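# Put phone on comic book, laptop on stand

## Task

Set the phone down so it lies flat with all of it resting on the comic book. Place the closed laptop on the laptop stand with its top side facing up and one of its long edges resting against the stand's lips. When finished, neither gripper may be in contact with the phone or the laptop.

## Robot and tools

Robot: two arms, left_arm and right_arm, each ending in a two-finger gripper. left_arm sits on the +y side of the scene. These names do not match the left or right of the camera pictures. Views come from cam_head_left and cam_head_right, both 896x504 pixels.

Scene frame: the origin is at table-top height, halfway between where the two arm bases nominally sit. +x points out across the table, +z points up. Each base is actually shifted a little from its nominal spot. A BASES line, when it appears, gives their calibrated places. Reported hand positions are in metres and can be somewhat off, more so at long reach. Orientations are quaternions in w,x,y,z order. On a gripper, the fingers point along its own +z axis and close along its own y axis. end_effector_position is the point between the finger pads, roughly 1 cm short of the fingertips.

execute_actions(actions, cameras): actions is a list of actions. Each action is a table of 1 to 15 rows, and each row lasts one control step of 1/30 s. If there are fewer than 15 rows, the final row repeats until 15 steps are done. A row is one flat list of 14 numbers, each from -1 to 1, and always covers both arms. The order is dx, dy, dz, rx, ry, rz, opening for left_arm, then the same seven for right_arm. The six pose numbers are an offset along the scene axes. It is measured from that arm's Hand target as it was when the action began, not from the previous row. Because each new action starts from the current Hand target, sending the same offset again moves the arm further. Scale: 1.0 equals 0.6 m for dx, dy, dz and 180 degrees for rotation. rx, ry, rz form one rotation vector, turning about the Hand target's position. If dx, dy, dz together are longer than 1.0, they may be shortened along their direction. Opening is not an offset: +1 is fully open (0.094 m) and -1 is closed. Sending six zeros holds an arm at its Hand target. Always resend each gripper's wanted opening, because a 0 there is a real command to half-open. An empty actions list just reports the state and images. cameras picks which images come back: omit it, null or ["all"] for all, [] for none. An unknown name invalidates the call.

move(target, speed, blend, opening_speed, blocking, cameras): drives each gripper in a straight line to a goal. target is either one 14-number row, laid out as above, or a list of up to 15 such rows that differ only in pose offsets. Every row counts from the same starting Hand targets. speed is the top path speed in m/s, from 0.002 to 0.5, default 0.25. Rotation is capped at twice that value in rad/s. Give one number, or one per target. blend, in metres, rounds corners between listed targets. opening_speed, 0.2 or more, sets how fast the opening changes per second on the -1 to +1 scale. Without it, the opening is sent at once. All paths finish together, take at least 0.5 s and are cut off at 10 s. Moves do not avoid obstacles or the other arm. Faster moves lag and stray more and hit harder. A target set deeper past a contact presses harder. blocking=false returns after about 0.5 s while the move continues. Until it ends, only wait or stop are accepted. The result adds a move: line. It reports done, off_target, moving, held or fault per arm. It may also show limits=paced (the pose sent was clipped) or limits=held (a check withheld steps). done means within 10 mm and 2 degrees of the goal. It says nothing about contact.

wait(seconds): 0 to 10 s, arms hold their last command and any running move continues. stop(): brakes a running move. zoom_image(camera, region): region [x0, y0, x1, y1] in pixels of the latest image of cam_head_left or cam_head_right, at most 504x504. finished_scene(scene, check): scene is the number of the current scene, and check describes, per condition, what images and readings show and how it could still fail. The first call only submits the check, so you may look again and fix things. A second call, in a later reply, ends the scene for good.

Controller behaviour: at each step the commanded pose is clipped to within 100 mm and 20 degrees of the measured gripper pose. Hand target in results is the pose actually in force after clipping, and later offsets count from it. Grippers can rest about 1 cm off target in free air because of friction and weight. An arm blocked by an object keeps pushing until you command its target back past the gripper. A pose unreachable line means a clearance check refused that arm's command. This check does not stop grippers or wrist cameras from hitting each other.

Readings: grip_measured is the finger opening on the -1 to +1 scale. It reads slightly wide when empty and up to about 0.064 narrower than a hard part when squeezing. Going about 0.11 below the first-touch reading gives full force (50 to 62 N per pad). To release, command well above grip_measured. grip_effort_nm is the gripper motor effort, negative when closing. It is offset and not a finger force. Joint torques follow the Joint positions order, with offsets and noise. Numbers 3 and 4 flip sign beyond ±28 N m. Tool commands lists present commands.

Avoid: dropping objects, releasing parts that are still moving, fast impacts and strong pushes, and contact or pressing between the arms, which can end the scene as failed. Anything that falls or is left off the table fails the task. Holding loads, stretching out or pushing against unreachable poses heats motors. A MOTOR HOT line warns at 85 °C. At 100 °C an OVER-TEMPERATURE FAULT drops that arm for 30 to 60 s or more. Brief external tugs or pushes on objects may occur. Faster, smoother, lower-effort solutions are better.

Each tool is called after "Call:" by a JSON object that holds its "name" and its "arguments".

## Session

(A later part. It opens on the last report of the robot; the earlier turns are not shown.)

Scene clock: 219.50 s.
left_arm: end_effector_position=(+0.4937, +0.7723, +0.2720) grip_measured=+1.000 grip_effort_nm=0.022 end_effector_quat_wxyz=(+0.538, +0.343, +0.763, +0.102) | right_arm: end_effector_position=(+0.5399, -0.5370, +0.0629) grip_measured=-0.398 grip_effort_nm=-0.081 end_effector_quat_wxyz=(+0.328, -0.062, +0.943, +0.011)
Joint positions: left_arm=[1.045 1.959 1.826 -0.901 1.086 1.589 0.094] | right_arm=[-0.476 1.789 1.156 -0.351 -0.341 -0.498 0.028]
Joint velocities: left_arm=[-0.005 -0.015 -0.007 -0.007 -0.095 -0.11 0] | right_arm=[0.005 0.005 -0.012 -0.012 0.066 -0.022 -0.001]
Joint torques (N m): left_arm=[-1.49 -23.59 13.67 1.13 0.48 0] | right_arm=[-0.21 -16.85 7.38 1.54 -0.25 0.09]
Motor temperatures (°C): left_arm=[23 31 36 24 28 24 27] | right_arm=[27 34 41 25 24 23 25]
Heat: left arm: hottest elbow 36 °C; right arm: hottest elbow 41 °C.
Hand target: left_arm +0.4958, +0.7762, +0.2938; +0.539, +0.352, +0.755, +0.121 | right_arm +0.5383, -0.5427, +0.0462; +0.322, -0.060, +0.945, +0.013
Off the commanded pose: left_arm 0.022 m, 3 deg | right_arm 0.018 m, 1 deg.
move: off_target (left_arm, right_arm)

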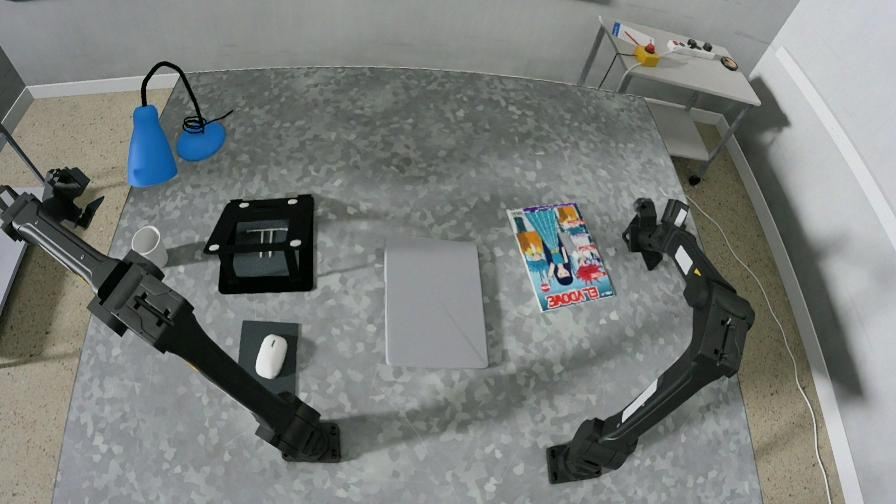

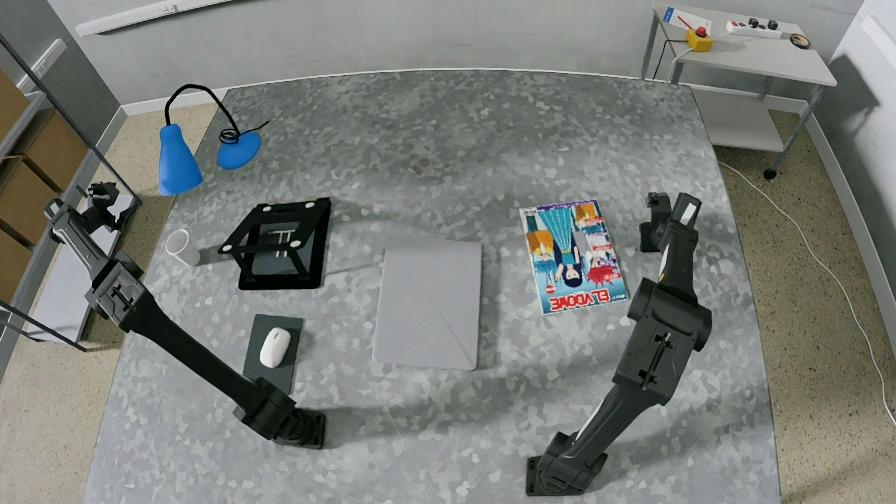

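Call:
{"name": "move", "arguments": {"target": [0,0,0,0,0,0,1,0.0,0,-0.03,0,0,0,-0.4], "speed": 0.1, "cameras": []}}

Call:
{"name": "move", "arguments": {"target": [0,0,0,0,0,0,1,0,0,0,0,0,0,-0.95], "speed": 0.12, "opening_speed": 0.4}}

Call:
{"name": "zoom_image", "arguments": {"camera": "cam_head_left", "region": [600, 190, 720, 290]}}

Scene clock: 223.07 s.
left_arm: end_effector_position=(+0.4937, +0.7723, +0.2720) grip_measured=+1.000 grip_effort_nm=0.022 end_effector_quat_wxyz=(+0.538, +0.343, +0.763, +0.102) | right_arm: end_effector_position=(+0.5455, -0.5399, +0.0508) grip_measured=-0.399 grip_effort_nm=-0.081 end_effector_quat_wxyz=(+0.333, -0.063, +0.941, +0.008)
Joint positions: left_arm=[1.045 1.959 1.826 -0.901 1.086 1.589 0.094] | right_arm=[-0.476 1.819 1.156 -0.308 -0.341 -0.498 0.028]
Joint velocities: left_arm=[-0.005 -0.015 -0.002 -0.017 0.022 -0.022 0] | right_arm=[-0.005 0.005 0.007 -0.002 -0.022 -0.007 0]
Joint torques (N m): left_arm=[-1.85 -23.53 13.75 1.25 0.49 -0.04] | right_arm=[-0.09 -17.49 6.12 1.54 -0.25 0.09]
Motor temperatures (°C): left_arm=[23 31 36 24 28 24 27] | right_arm=[27 34 40 25 24 23 25]
Heat: left arm: hottest elbow 36 °C; right arm: hottest elbow 40 °C.
Hand target: left_arm +0.4958, +0.7762, +0.2938; +0.539, +0.352, +0.755, +0.121 | right_arm +0.5380, -0.5426, +0.0280; +0.322, -0.060, +0.945, +0.013
Off the commanded pose: left_arm 0.022 m, 3 deg | right_arm 0.024 m, 2 deg.
move: off_target (left_arm, right_arm)
No camera images: "cameras" was empty.

Scene clock: 224.77 s.
left_arm: end_effector_position=(+0.4937, +0.7723, +0.2720) grip_measured=+1.000 grip_effort_nm=0.022 end_effector_quat_wxyz=(+0.538, +0.343, +0.763, +0.102) | right_arm: end_effector_position=(+0.5455, -0.5399, +0.0508) grip_measured=-0.948 grip_effort_nm=-0.076 end_effector_quat_wxyz=(+0.333, -0.063, +0.941, +0.008)
Joint positions: left_arm=[1.045 1.959 1.826 -0.901 1.086 1.589 0.094] | right_arm=[-0.476 1.819 1.156 -0.308 -0.341 -0.498 0.002]
Joint velocities: left_arm=[-0.015 -0.005 0.002 0.007 -0.051 -0.022 0] | right_arm=[-0.015 -0.005 -0.017 -0.007 -0.007 -0.022 0]
Joint torques (N m): left_arm=[-1.44 -23.82 13.74 1.1 0.47 -0.04] | right_arm=[-0.21 -17.2 6.22 1.55 -0.25 0.09]
Motor temperatures (°C): left_arm=[23 31 36 24 28 24 27] | right_arm=[27 34 40 25 24 23 25]
Heat: left arm: hottest elbow 36 °C; right arm: hottest elbow 40 °C.
Hand target: left_arm +0.4958, +0.7762, +0.2938; +0.539, +0.352, +0.755, +0.121 | right_arm +0.5380, -0.5426, +0.0280; +0.322, -0.060, +0.945, +0.013
Off the commanded pose: left_arm 0.022 m, 3 deg | right_arm 0.024 m, 2 deg.
move: off_target (left_arm, right_arm)

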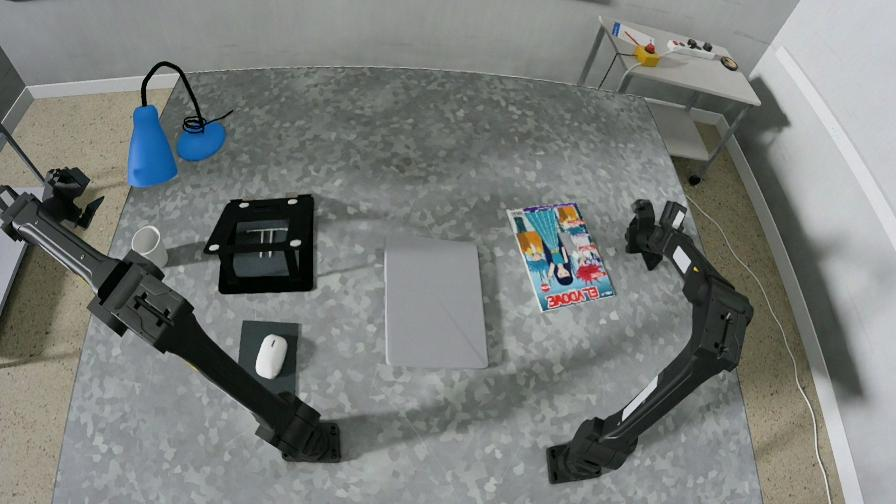

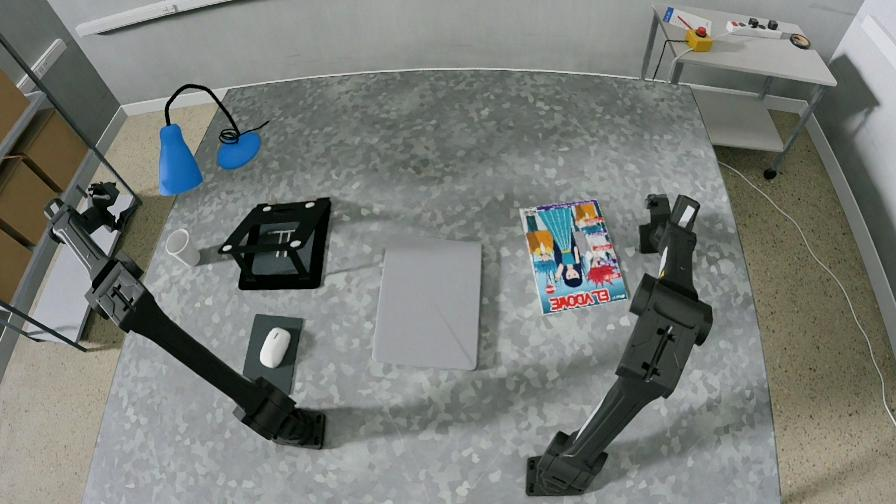

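Scaled by 4.200.

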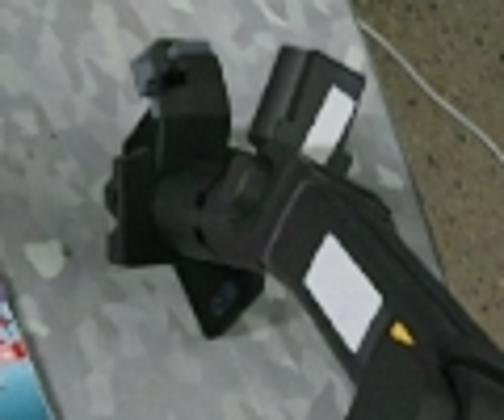

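Call:
{"name": "zoom_image", "arguments": {"camera": "cam_head_left", "region": [615, 190, 675, 280]}}

Call:
{"name": "zoom_image", "arguments": {"camera": "cam_head_right", "region": [630, 180, 710, 290]}}

Scaled by 5.600.

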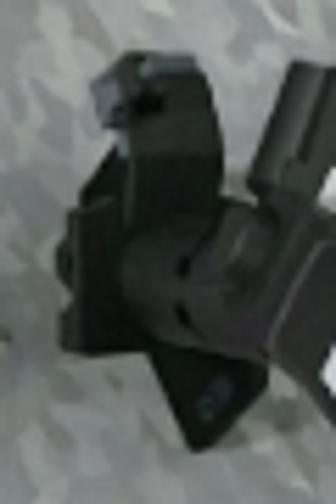

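Scaled by 4.582.

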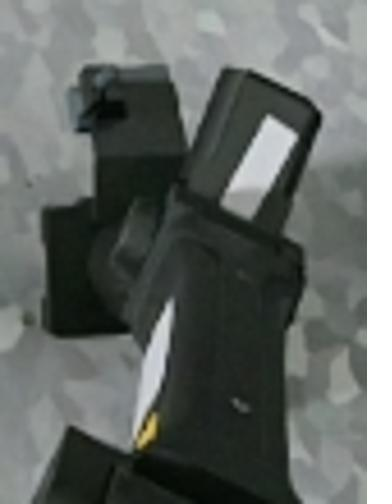

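Call:
{"name": "move", "arguments": {"target": [[0,0,0,0,0,0,1,0,0,0.16,0,0,0,-0.95],[0,0,0,0,0,0,1,0,-0.07,0.16,0,0,0,-0.95]], "speed": 0.15, "cameras": []}}

Call:
{"name": "move", "arguments": {"target": [0,0,0,0,0,0,1,0,0,0,0,0,0,1], "speed": 0.15}}

Call:
{"name": "zoom_image", "arguments": {"camera": "cam_head_left", "region": [600, 190, 720, 290]}}

Call:
{"name": "zoom_image", "arguments": {"camera": "cam_head_right", "region": [630, 180, 750, 280]}}

Scene clock: 260.00 s.
left_arm: end_effector_position=(+0.4937, +0.7723, +0.2720) grip_measured=+1.000 grip_effort_nm=0.022 end_effector_quat_wxyz=(+0.538, +0.343, +0.763, +0.102) | right_arm: end_effector_position=(+0.5209, -0.5736, +0.1161) grip_measured=-0.949 grip_effort_nm=-0.085 end_effector_quat_wxyz=(+0.314, -0.054, +0.948, +0.018)
Joint positions: left_arm=[1.045 1.959 1.826 -0.901 1.086 1.589 0.094] | right_arm=[-0.554 1.728 1.248 -0.56 -0.377 -0.559 0.002]
Joint velocities: left_arm=[-0.015 -0.015 0.002 -0.017 0.007 -0.037 0] | right_arm=[0.005 -0.005 0.007 0.002 0.037 0.007 0]
Joint torques (N m): left_arm=[-1.73 -23.47 14.01 1.06 0.52 -0.06] | right_arm=[0.44 -16.62 12.51 0.62 -0.29 0.06]
Motor temperatures (°C): left_arm=[23 32 36 24 28 24 27] | right_arm=[27 34 37 25 24 23 25]
Heat: left arm: hottest elbow 36 °C; right arm: hottest elbow 37 °C.
Hand target: left_arm +0.4958, +0.7762, +0.2938; +0.539, +0.352, +0.755, +0.121 | right_arm +0.5388, -0.5850, +0.1241; +0.322, -0.059, +0.945, +0.013
Off the commanded pose: left_arm 0.022 m, 3 deg | right_arm 0.022 m, 1 deg.
move: off_target (left_arm, right_arm)
No camera images: "cameras" was empty.

Scene clock: 260.70 s.
left_arm: end_effector_position=(+0.4937, +0.7723, +0.2720) grip_measured=+1.000 grip_effort_nm=0.022 end_effector_quat_wxyz=(+0.538, +0.343, +0.763, +0.102) | right_arm: end_effector_position=(+0.5208, -0.5735, +0.1159) grip_measured=+0.998 grip_effort_nm=0.061 end_effector_quat_wxyz=(+0.314, -0.055, +0.948, +0.019)
Joint positions: left_arm=[1.045 1.959 1.826 -0.901 1.086 1.589 0.094] | right_arm=[-0.554 1.728 1.248 -0.561 -0.377 -0.56 0.094]
Joint velocities: left_arm=[0.005 -0.005 0.012 -0.007 0.037 0.007 0] | right_arm=[-0.005 -0.024 -0.022 0.022 -0.037 -0.007 0.001]
Joint torques (N m): left_arm=[-1.14 -24.06 13.68 0.98 0.49 -0.05] | right_arm=[0.44 -16.5 12.51 0.57 -0.28 0.08]
Motor temperatures (°C): left_arm=[23 32 36 24 28 24 27] | right_arm=[27 34 37 25 24 23 25]
Heat: left arm: hottest elbow 36 °C; right arm: hottest elbow 37 °C.
Hand target: left_arm +0.4958, +0.7762, +0.2938; +0.539, +0.352, +0.755, +0.121 | right_arm +0.5388, -0.5850, +0.1239; +0.322, -0.059, +0.945, +0.013
Off the commanded pose: left_arm 0.022 m, 3 deg | right_arm 0.023 m, 1 deg.
move: off_target (left_arm, right_arm)

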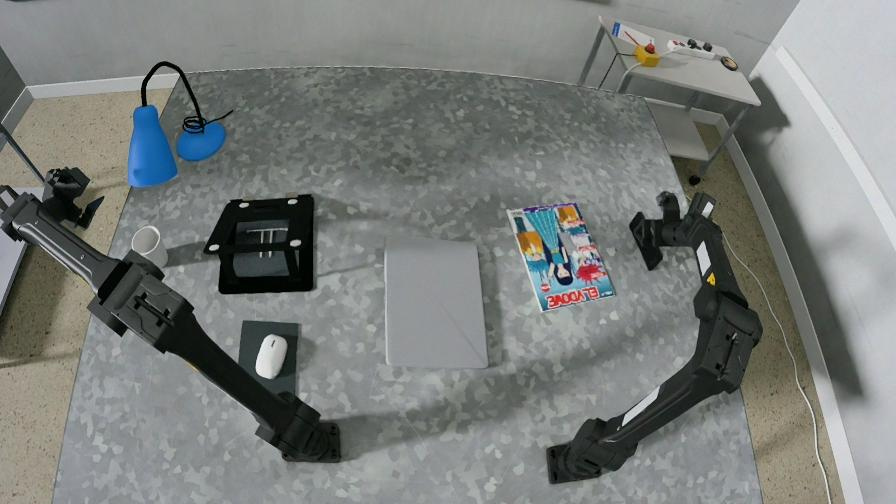

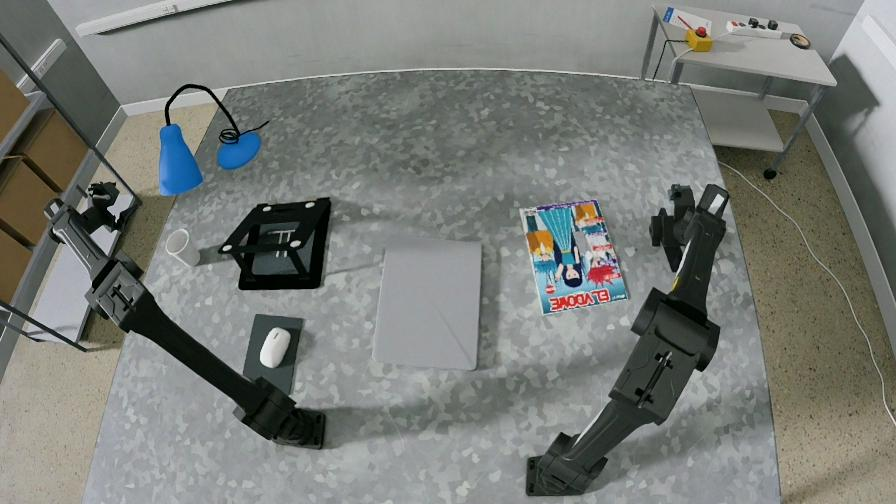

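Scaled by 4.200.

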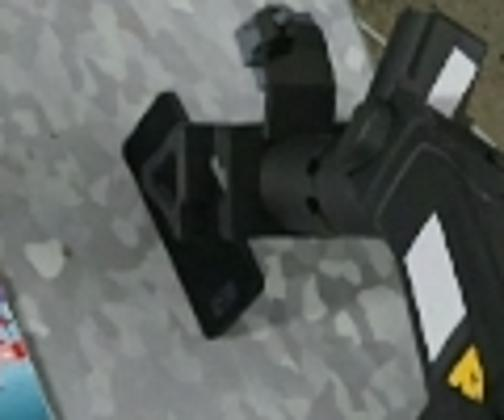

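Scaled by 4.200.

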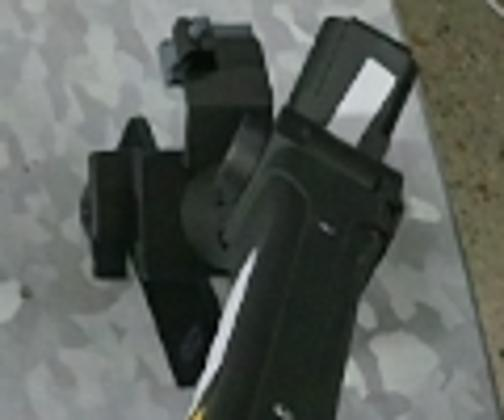

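Call:
{"name": "move", "arguments": {"target": [0,0,0,0,0,0,1,0,0.01,-0.155,0,0,0,1], "speed": 0.1}}

Call:
{"name": "zoom_image", "arguments": {"camera": "cam_head_left", "region": [600, 190, 720, 290]}}

Scene clock: 266.70 s.
left_arm: end_effector_position=(+0.4937, +0.7723, +0.2720) grip_measured=+1.000 grip_effort_nm=0.022 end_effector_quat_wxyz=(+0.538, +0.343, +0.763, +0.102) | right_arm: end_effector_position=(+0.5381, -0.5843, +0.0514) grip_measured=+0.999 grip_effort_nm=0.066 end_effector_quat_wxyz=(+0.332, -0.059, +0.942, +0.005)
Joint positions: left_arm=[1.045 1.959 1.826 -0.901 1.086 1.589 0.094] | right_arm=[-0.554 1.851 1.211 -0.354 -0.376 -0.56 0.094]
Joint velocities: left_arm=[-0.005 0.005 -0.012 0.002 0.037 0.066 0] | right_arm=[-0.015 -0.005 -0.002 -0.017 0.022 0.051 0]
Joint torques (N m): left_arm=[-1.67 -23.06 13.72 0.96 0.5 0] | right_arm=[1.14 -18.02 7.02 1.43 -0.14 0.15]
Motor temperatures (°C): left_arm=[23 32 36 24 28 24 27] | right_arm=[27 34 37 25 24 23 25]
Heat: left arm: hottest elbow 36 °C; right arm: hottest elbow 37 °C.
Hand target: left_arm +0.4958, +0.7762, +0.2938; +0.539, +0.352, +0.755, +0.121 | right_arm +0.5374, -0.5787, +0.0310; +0.322, -0.059, +0.945, +0.013
Off the commanded pose: left_arm 0.022 m, 3 deg | right_arm 0.021 m, 2 deg.
move: off_target (left_arm, right_arm)

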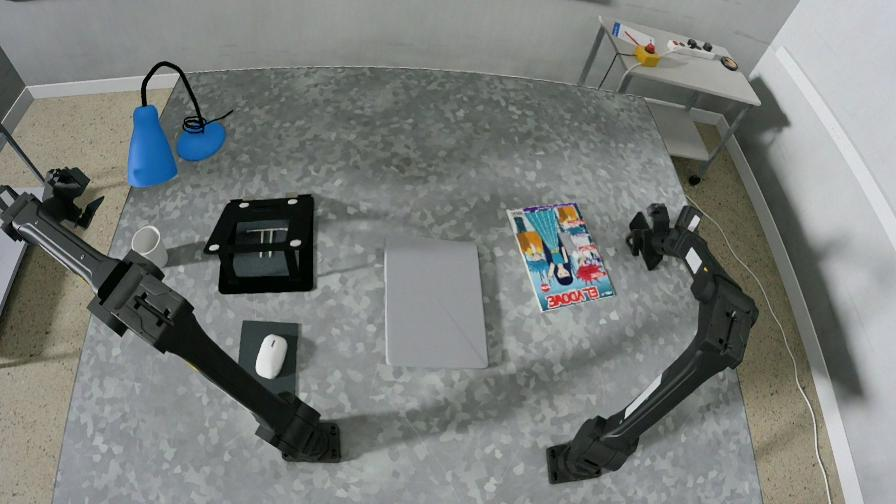

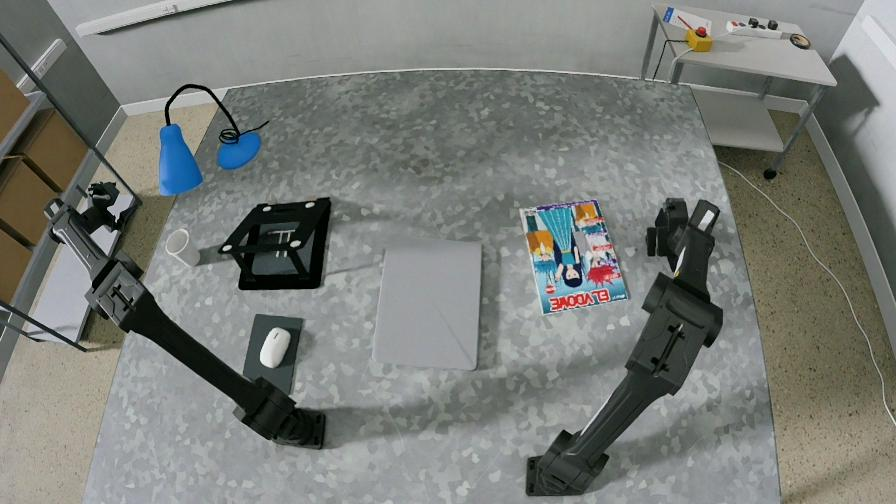

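Scaled by 4.200.

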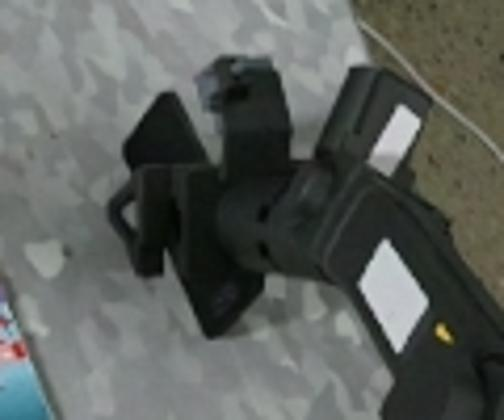

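Call:
{"name": "move", "arguments": {"target": [0,0,0,0,0,0,1,0,0,0,0,0,0,-0.85], "speed": 0.12, "opening_speed": 0.8}}

Call:
{"name": "zoom_image", "arguments": {"camera": "cam_head_left", "region": [600, 190, 720, 290]}}

Scene clock: 271.77 s.
left_arm: end_effector_position=(+0.4937, +0.7723, +0.2720) grip_measured=+1.000 grip_effort_nm=0.022 end_effector_quat_wxyz=(+0.538, +0.343, +0.763, +0.102) | right_arm: end_effector_position=(+0.5383, -0.5849, +0.0512) grip_measured=-0.843 grip_effort_nm=-1.009 end_effector_quat_wxyz=(+0.332, -0.059, +0.941, +0.004)
Joint positions: left_arm=[1.045 1.959 1.826 -0.901 1.086 1.589 0.094] | right_arm=[-0.554 1.852 1.211 -0.352 -0.374 -0.56 0.007]
Joint velocities: left_arm=[-0.005 -0.005 -0.017 -0.007 0.037 0.051 0] | right_arm=[0.005 -0.015 -0.007 0.007 0.007 -0.007 -0.001]
Joint torques (N m): left_arm=[-1.14 -23.88 13.61 1.01 0.55 -0.04] | right_arm=[1.08 -17.9 6.84 1.33 -0.26 0.16]
Motor temperatures (°C): left_arm=[23 32 36 24 28 24 27] | right_arm=[27 34 37 25 24 23 25]
Heat: left arm: hottest elbow 36 °C; right arm: hottest elbow 37 °C.
Hand target: left_arm +0.4958, +0.7762, +0.2938; +0.539, +0.352, +0.755, +0.121 | right_arm +0.5374, -0.5787, +0.0310; +0.322, -0.059, +0.945, +0.013
Off the commanded pose: left_arm 0.022 m, 3 deg | right_arm 0.021 m, 2 deg.
move: off_target (left_arm, right_arm)

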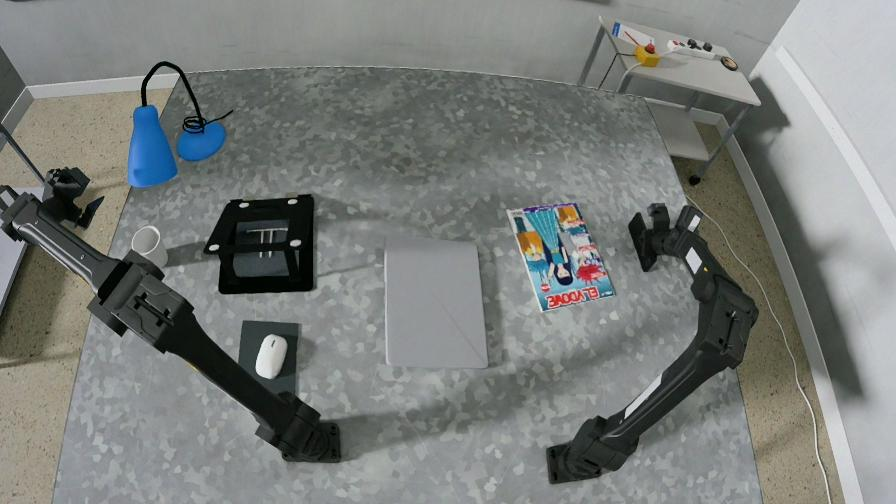

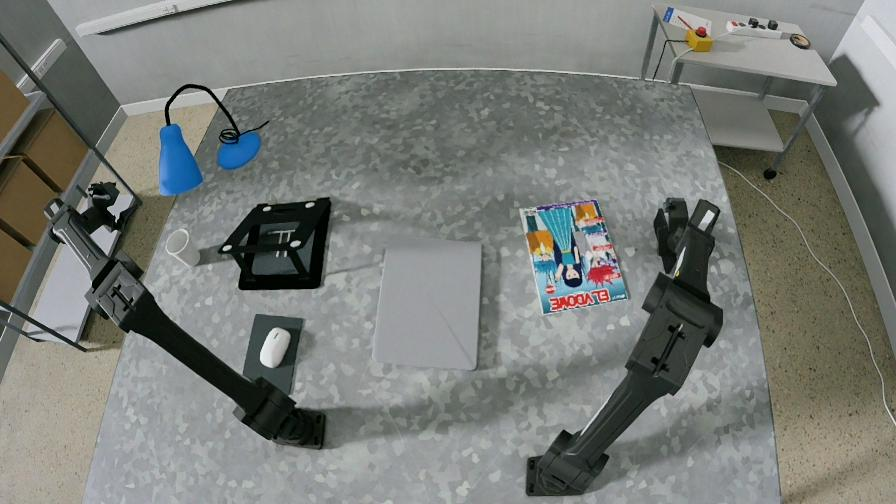

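Scaled by 4.200.

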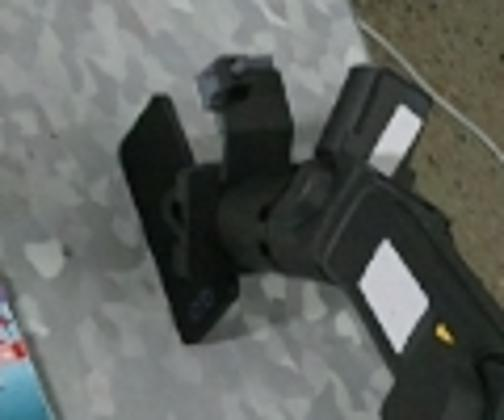

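Call:
{"name": "move", "arguments": {"target": [0,0,0,0,0,0,1,0,0.0,0.2,0,0,0,-0.96], "speed": 0.15}}

Call:
{"name": "zoom_image", "arguments": {"camera": "cam_head_left", "region": [600, 170, 720, 270]}}

Call:
{"name": "zoom_image", "arguments": {"camera": "cam_head_right", "region": [630, 160, 750, 260]}}

Scene clock: 276.37 s.
left_arm: end_effector_position=(+0.4937, +0.7723, +0.2720) grip_measured=+1.000 grip_effort_nm=0.022 end_effector_quat_wxyz=(+0.538, +0.343, +0.763, +0.102) | right_arm: end_effector_position=(+0.5148, -0.5703, +0.1089) grip_measured=-0.845 grip_effort_nm=-1.038 end_effector_quat_wxyz=(+0.290, -0.049, +0.955, +0.034)
Joint positions: left_arm=[1.045 1.959 1.826 -0.901 1.086 1.589 0.094] | right_arm=[-0.554 1.741 1.266 -0.625 -0.375 -0.56 0.007]
Joint velocities: left_arm=[0.005 -0.015 -0.007 0.007 -0.037 -0.037 0] | right_arm=[0.005 0.005 0.007 -0.002 -0.051 0.037 0]
Joint torques (N m): left_arm=[-1.2 -24 13.83 1.32 0.55 -0.05] | right_arm=[1.2 -21.36 12.92 0.65 -0.21 0.17]
Motor temperatures (°C): left_arm=[23 32 36 24 28 24 27] | right_arm=[27 34 37 25 24 23 25]
Heat: left arm: hottest elbow 36 °C; right arm: hottest elbow 37 °C.
Hand target: left_arm +0.4958, +0.7762, +0.2938; +0.539, +0.352, +0.755, +0.121 | right_arm +0.5394, -0.5791, +0.1510; +0.322, -0.059, +0.945, +0.013
Off the commanded pose: left_arm 0.022 m, 3 deg | right_arm 0.049 m, 5 deg.
move: off_target (left_arm, right_arm)

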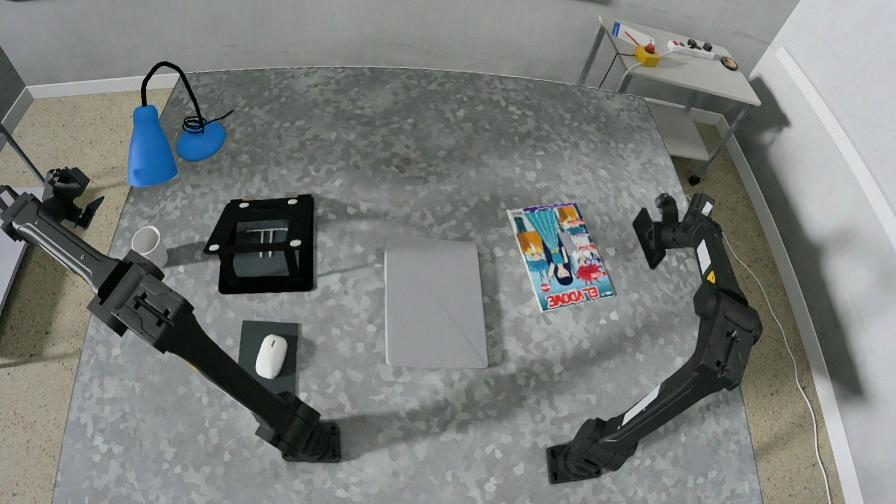

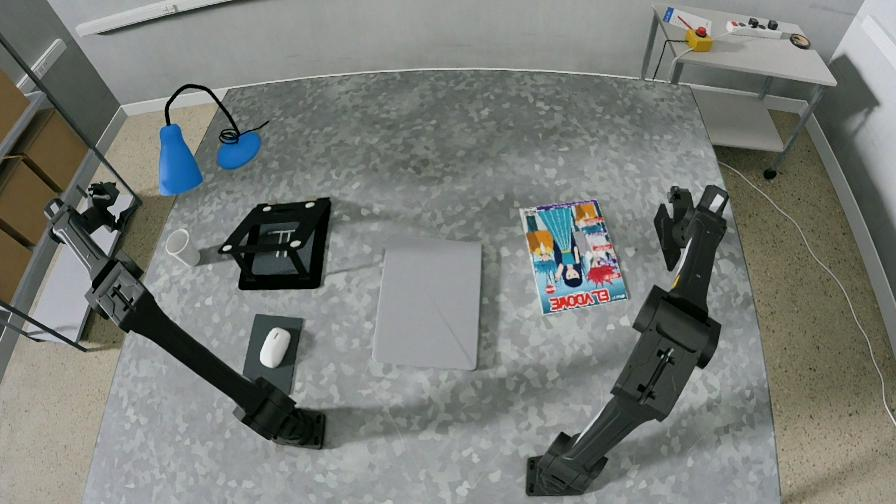

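Scaled by 4.200.

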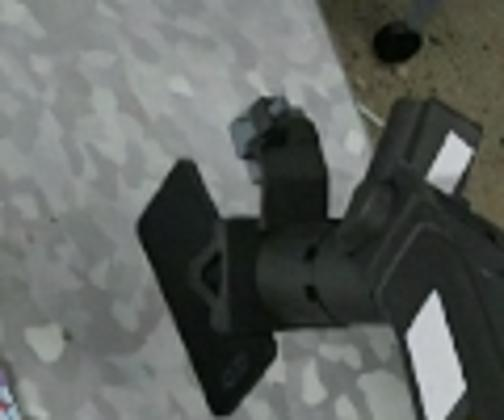

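Scaled by 4.200.

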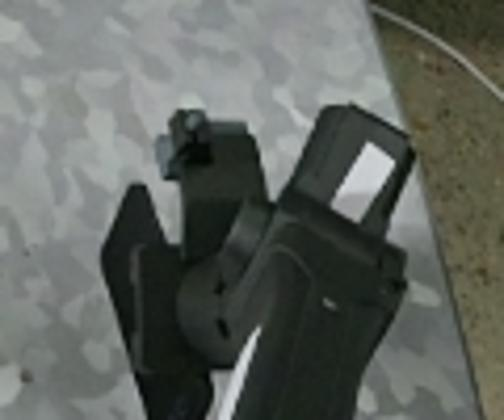

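Call:
{"name": "move", "arguments": {"target": [0,0,0,0,0,0,1,-0.065,0.45,0.1,-0.361,0,0,-0.96], "speed": 0.2}}

Call:
{"name": "zoom_image", "arguments": {"camera": "cam_head_left", "region": [480, 150, 660, 300]}}

Call:
{"name": "zoom_image", "arguments": {"camera": "cam_head_right", "region": [490, 150, 670, 300]}}

Scene clock: 294.60 s.
left_arm: end_effector_position=(+0.4937, +0.7723, +0.2720) grip_measured=+1.000 grip_effort_nm=0.022 end_effector_quat_wxyz=(+0.538, +0.343, +0.763, +0.102) | right_arm: end_effector_position=(+0.5032, -0.3105, +0.2108) grip_measured=-0.845 grip_effort_nm=-1.043 end_effector_quat_wxyz=(+0.229, -0.225, +0.810, -0.491)
Joint positions: left_arm=[1.045 1.959 1.826 -0.901 1.086 1.589 0.094] | right_arm=[0.268 1.488 1.005 -0.342 0.974 -0.676 0.007]
Joint velocities: left_arm=[-0.005 0.005 0.007 0.007 -0.022 -0.007 0] | right_arm=[-0.005 0.005 0.002 -0.007 -0.007 -0.037 -0.001]
Joint torques (N m): left_arm=[-1.32 -23.12 13.71 1.09 0.5 -0.02] | right_arm=[1.03 -14.33 8.14 1.77 0.66 0.13]
Motor temperatures (°C): left_arm=[23 32 36 24 28 24 27] | right_arm=[27 36 38 25 24 23 26]
Heat: left arm: hottest elbow 36 °C; right arm: hottest elbow 38 °C.
Hand target: left_arm +0.4958, +0.7762, +0.2938; +0.539, +0.352, +0.755, +0.121 | right_arm +0.5054, -0.3071, +0.2097; +0.232, -0.226, +0.807, -0.494
Off the commanded pose: left_arm 0.022 m, 3 deg | right_arm 0.003 m, 2 deg.
move: off_target (left_arm)

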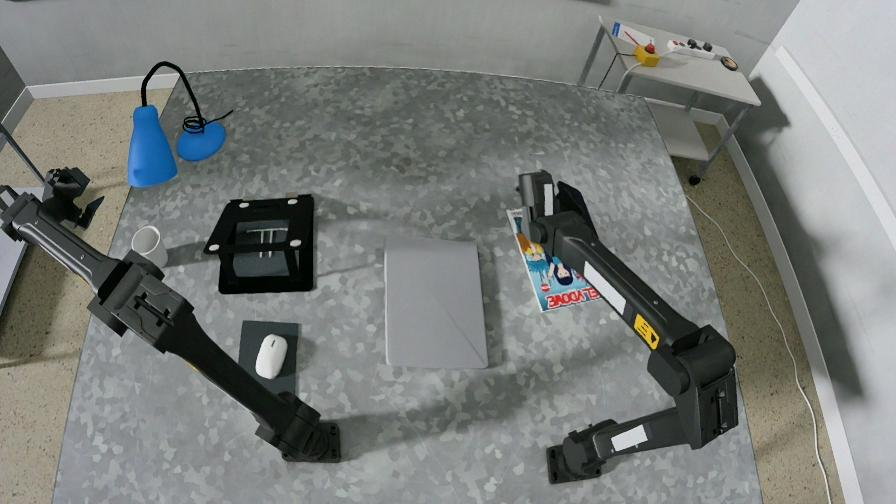

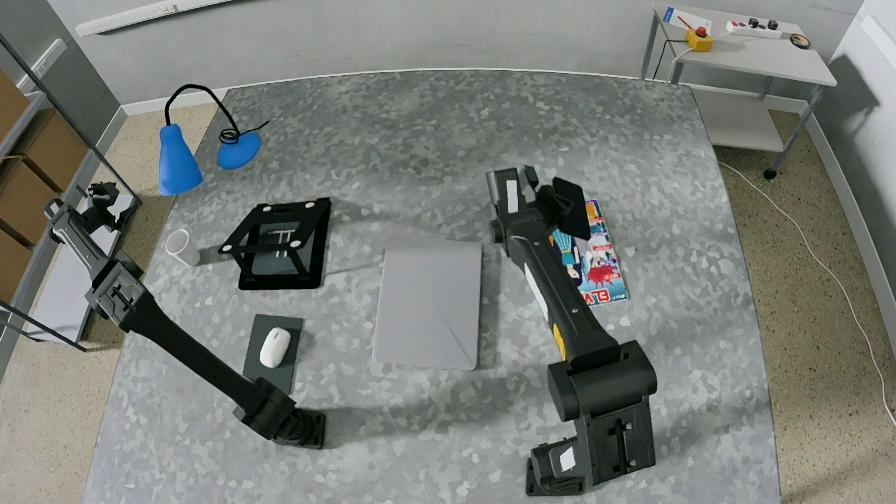

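Scaled by 2.800.

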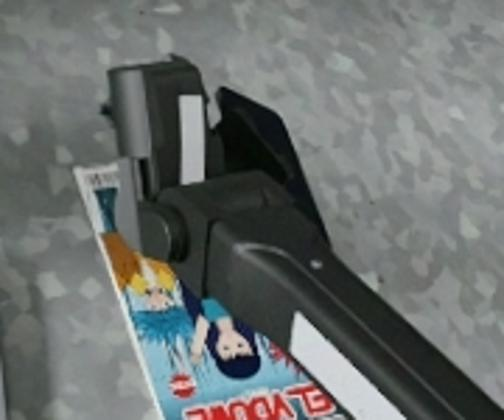

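Scaled by 2.800.

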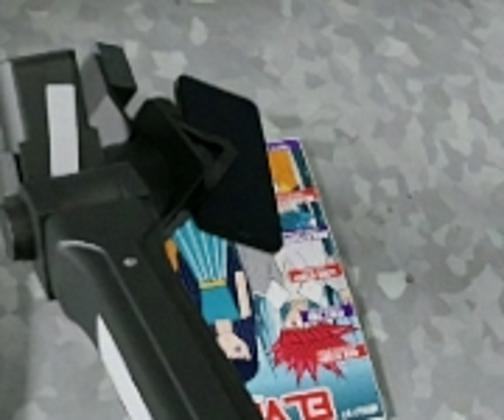

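Call:
{"name": "move", "arguments": {"target": [0,0,0,0,0,0,1,0.017,-0.05,-0.17,0,-0.043,0.044,-0.96], "speed": 0.15}}

Call:
{"name": "zoom_image", "arguments": {"camera": "cam_head_right", "region": [490, 170, 670, 320]}}

Scene clock: 313.87 s.
left_arm: end_effector_position=(+0.4937, +0.7723, +0.2720) grip_measured=+1.000 grip_effort_nm=0.022 end_effector_quat_wxyz=(+0.538, +0.343, +0.763, +0.102) | right_arm: end_effector_position=(+0.5149, -0.3314, +0.1124) grip_measured=-0.845 grip_effort_nm=-1.033 end_effector_quat_wxyz=(+0.321, -0.252, +0.771, -0.489)
Joint positions: left_arm=[1.045 1.959 1.826 -0.901 1.086 1.589 0.094] | right_arm=[0.19 1.66 0.751 0.435 0.812 -0.949 0.007]
Joint velocities: left_arm=[-0.005 0.005 0.002 -0.027 0.022 -0.022 0] | right_arm=[-0.015 -0.015 0.002 -0.002 -0.007 0.022 0]
Joint torques (N m): left_arm=[-0.91 -22.95 13.64 1.13 0.52 -0.05] | right_arm=[-0.26 -14.33 5.96 2.28 0.23 0.12]
Motor temperatures (°C): left_arm=[23 32 36 24 28 24 27] | right_arm=[27 35 39 25 24 23 27]
Heat: left arm: hottest elbow 36 °C; right arm: hottest elbow 39 °C.
Hand target: left_arm +0.4958, +0.7762, +0.2938; +0.539, +0.352, +0.755, +0.121 | right_arm +0.5152, -0.3377, +0.1090; +0.320, -0.248, +0.770, -0.493
Off the commanded pose: left_arm 0.022 m, 3 deg | right_arm 0.007 m, 1 deg.
move: off_target (left_arm)

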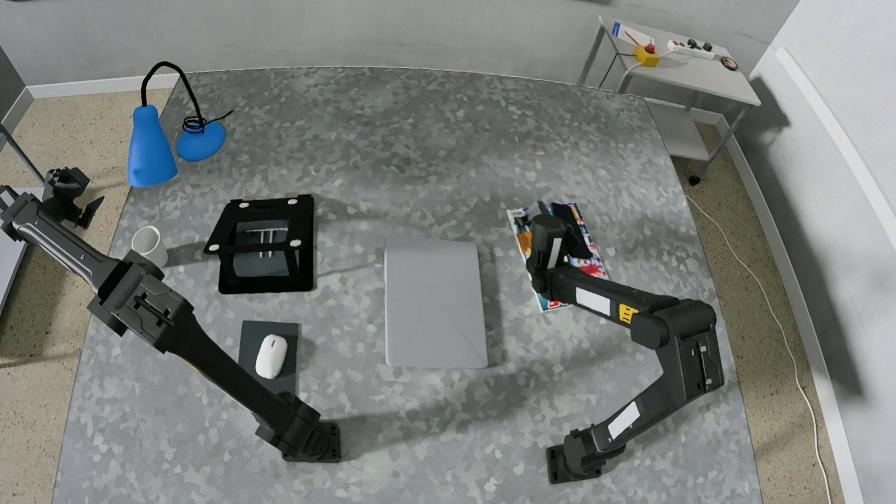

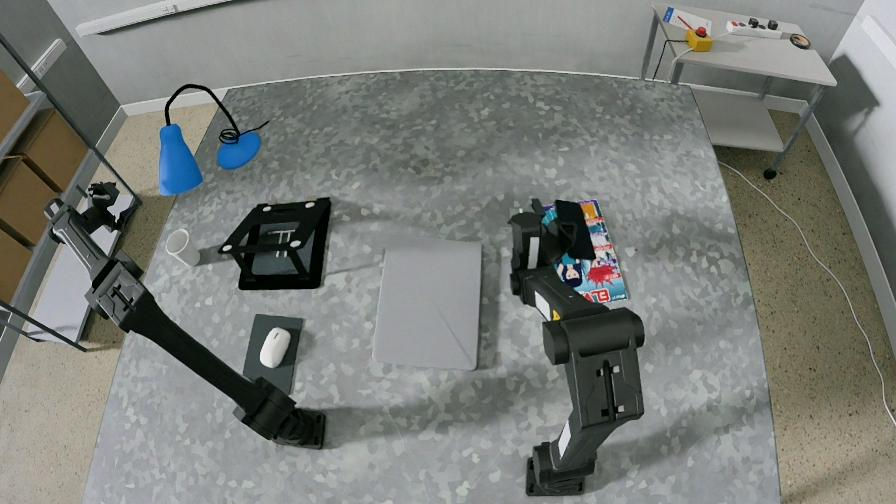

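Scaled by 2.800.

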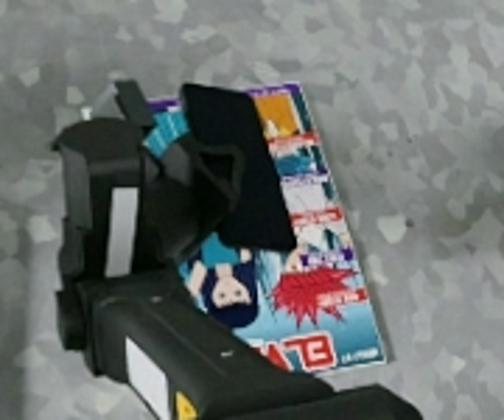

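Call:
{"name": "move", "arguments": {"target": [0,0,0,0,0,0,1,-0.033,0,-0.12,0,0,0,-0.96], "speed": 0.1}}

Call:
{"name": "zoom_image", "arguments": {"camera": "cam_head_right", "region": [490, 170, 670, 320]}}

Call:
{"name": "zoom_image", "arguments": {"camera": "cam_head_left", "region": [480, 170, 660, 320]}}

Scene clock: 319.60 s.
left_arm: end_effector_position=(+0.4937, +0.7723, +0.2720) grip_measured=+1.000 grip_effort_nm=0.022 end_effector_quat_wxyz=(+0.538, +0.343, +0.763, +0.102) | right_arm: end_effector_position=(+0.4960, -0.3356, +0.0398) grip_measured=-0.845 grip_effort_nm=-1.038 end_effector_quat_wxyz=(+0.319, -0.252, +0.771, -0.491)
Joint positions: left_arm=[1.045 1.959 1.826 -0.901 1.086 1.589 0.094] | right_arm=[0.19 1.835 0.677 0.68 0.815 -0.95 0.007]
Joint velocities: left_arm=[0.005 -0.015 0.007 -0.017 0.037 -0.007 0] | right_arm=[0.005 -0.005 0.002 -0.007 0.007 -0.051 -0.001]
Joint torques (N m): left_arm=[-1.32 -22.95 13.82 1.09 0.52 -0.08] | right_arm=[0.44 -14.86 4.22 2.25 0.4 0.2]
Motor temperatures (°C): left_arm=[23 32 36 24 28 24 27] | right_arm=[27 35 38 25 24 23 27]
Heat: left arm: hottest elbow 36 °C; right arm: hottest elbow 38 °C.
Hand target: left_arm +0.4958, +0.7762, +0.2938; +0.539, +0.352, +0.755, +0.121 | right_arm +0.4952, -0.3373, +0.0370; +0.320, -0.248, +0.770, -0.493
Off the commanded pose: left_arm 0.022 m, 3 deg | right_arm 0.004 m, 1 deg.
move: off_target (left_arm)

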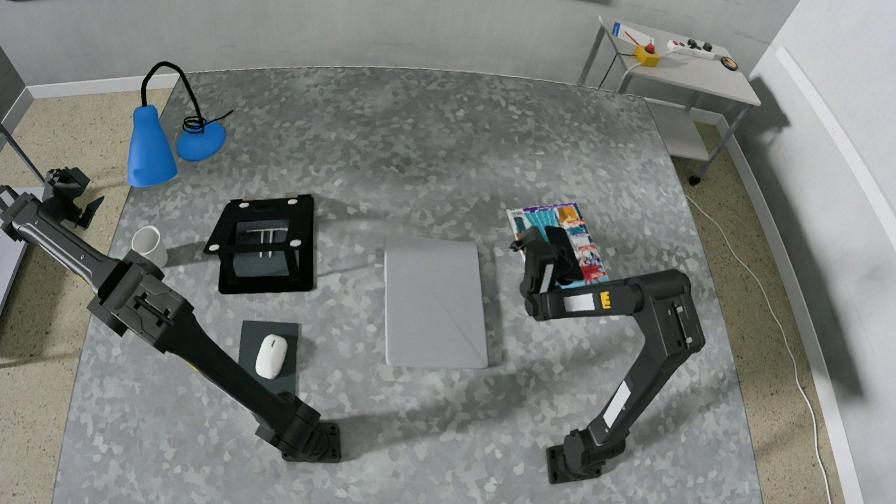

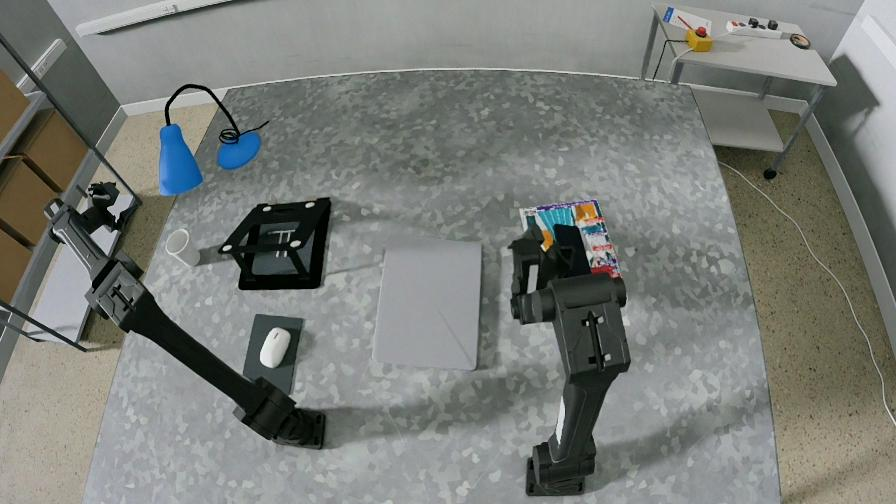

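Scaled by 2.800.

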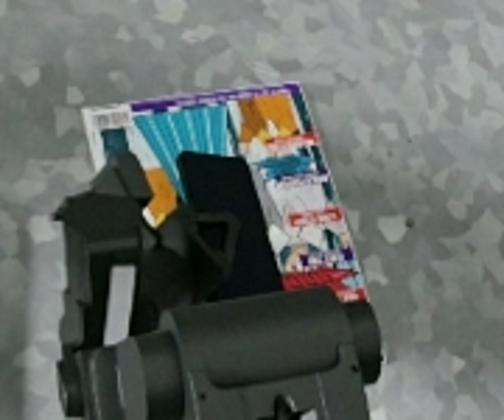

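Scaled by 2.800.

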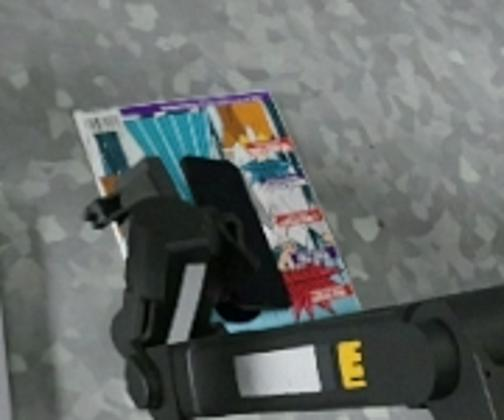

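Call:
{"name": "move", "arguments": {"target": [0,0,0,0,0,0,1,0,0.003,-0.022,0,0,0,-0.96], "speed": 0.05, "cameras": []}}

Scene clock: 322.53 s.
left_arm: end_effector_position=(+0.4937, +0.7723, +0.2720) grip_measured=+1.000 grip_effort_nm=0.027 end_effector_quat_wxyz=(+0.538, +0.343, +0.763, +0.102) | right_arm: end_effector_position=(+0.4973, -0.3363, +0.0383) grip_measured=-0.845 grip_effort_nm=-1.038 end_effector_quat_wxyz=(+0.326, -0.243, +0.768, -0.494)
Joint positions: left_arm=[1.045 1.959 1.826 -0.901 1.086 1.589 0.094] | right_arm=[0.19 1.855 0.677 0.724 0.823 -0.95 0.007]
Joint velocities: left_arm=[-0.015 -0.015 0.012 0.007 0.007 0.037 0] | right_arm=[-0.005 -0.005 -0.002 -0.007 -0.095 -0.022 0]
Joint torques (N m): left_arm=[-1.67 -24 13.76 1.13 0.51 -0.06] | right_arm=[0.79 -12.81 4.22 2.07 0.26 0.23]
Motor temperatures (°C): left_arm=[23 32 36 24 28 24 27] | right_arm=[27 35 38 25 24 23 27]
Heat: left arm: hottest elbow 36 °C; right arm: hottest elbow 38 °C.
Hand target: left_arm +0.4958, +0.7762, +0.2938; +0.539, +0.352, +0.755, +0.121 | right_arm +0.4951, -0.3355, +0.0237; +0.320, -0.248, +0.770, -0.493
Off the commanded pose: left_arm 0.022 m, 3 deg | right_arm 0.015 m, 1 deg.
move: off_target (left_arm, right_arm)
No camera images: "cameras" was empty.

Call:
{"name": "move", "arguments": {"target": [0,0,0,0,0,0,1,0,0,0,-0.055,-0.01,0,-0.96], "speed": 0.06}}

Call:
{"name": "zoom_image", "arguments": {"camera": "cam_head_left", "region": [480, 170, 660, 320]}}

Scene clock: 328.07 s.
left_arm: end_effector_position=(+0.4937, +0.7723, +0.2720) grip_measured=+1.000 grip_effort_nm=0.022 end_effector_quat_wxyz=(+0.538, +0.343, +0.763, +0.102) | right_arm: end_effector_position=(+0.5006, -0.3374, +0.0498) grip_measured=-0.845 grip_effort_nm=-1.038 end_effector_quat_wxyz=(+0.326, -0.251, +0.715, -0.566)
Joint positions: left_arm=[1.045 1.959 1.826 -0.901 1.086 1.589 0.094] | right_arm=[0.205 1.947 0.677 1.028 0.907 -1.194 0.007]
Joint velocities: left_arm=[-0.005 0.005 -0.002 0.012 -0.007 -0.022 0] | right_arm=[-0.015 0.005 -0.007 0.002 -0.095 -0.022 -0.001]
Joint torques (N m): left_arm=[-0.56 -24.35 13.87 0.96 0.49 -0.01] | right_arm=[0.97 -12.22 3.22 1.63 0.17 0.21]
Motor temperatures (°C): left_arm=[23 32 36 24 28 24 27] | right_arm=[27 35 37 25 24 23 27]
Heat: left arm: hottest elbow 36 °C; right arm: hottest elbow 37 °C.
Hand target: left_arm +0.4958, +0.7762, +0.2938; +0.539, +0.352, +0.755, +0.121 | right_arm +0.4950, -0.3357, +0.0240; +0.309, -0.267, +0.719, -0.563
Off the commanded pose: left_arm 0.022 m, 3 deg | right_arm 0.027 m, 3 deg.
move: off_target (left_arm, right_arm)

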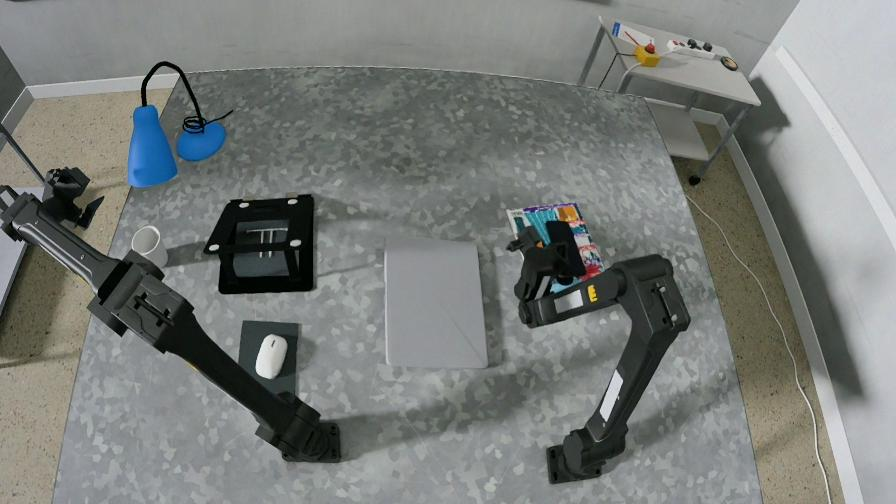

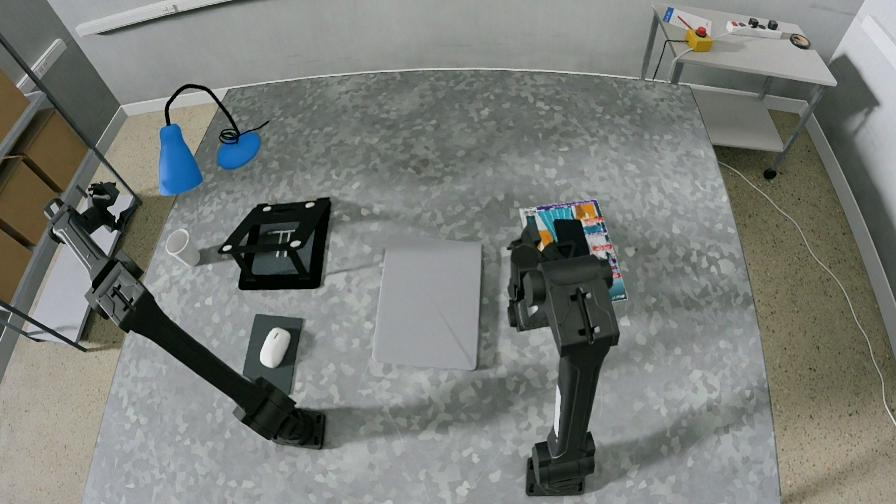

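Scaled by 2.800.

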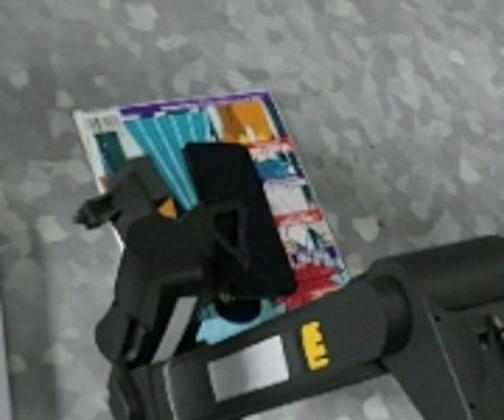

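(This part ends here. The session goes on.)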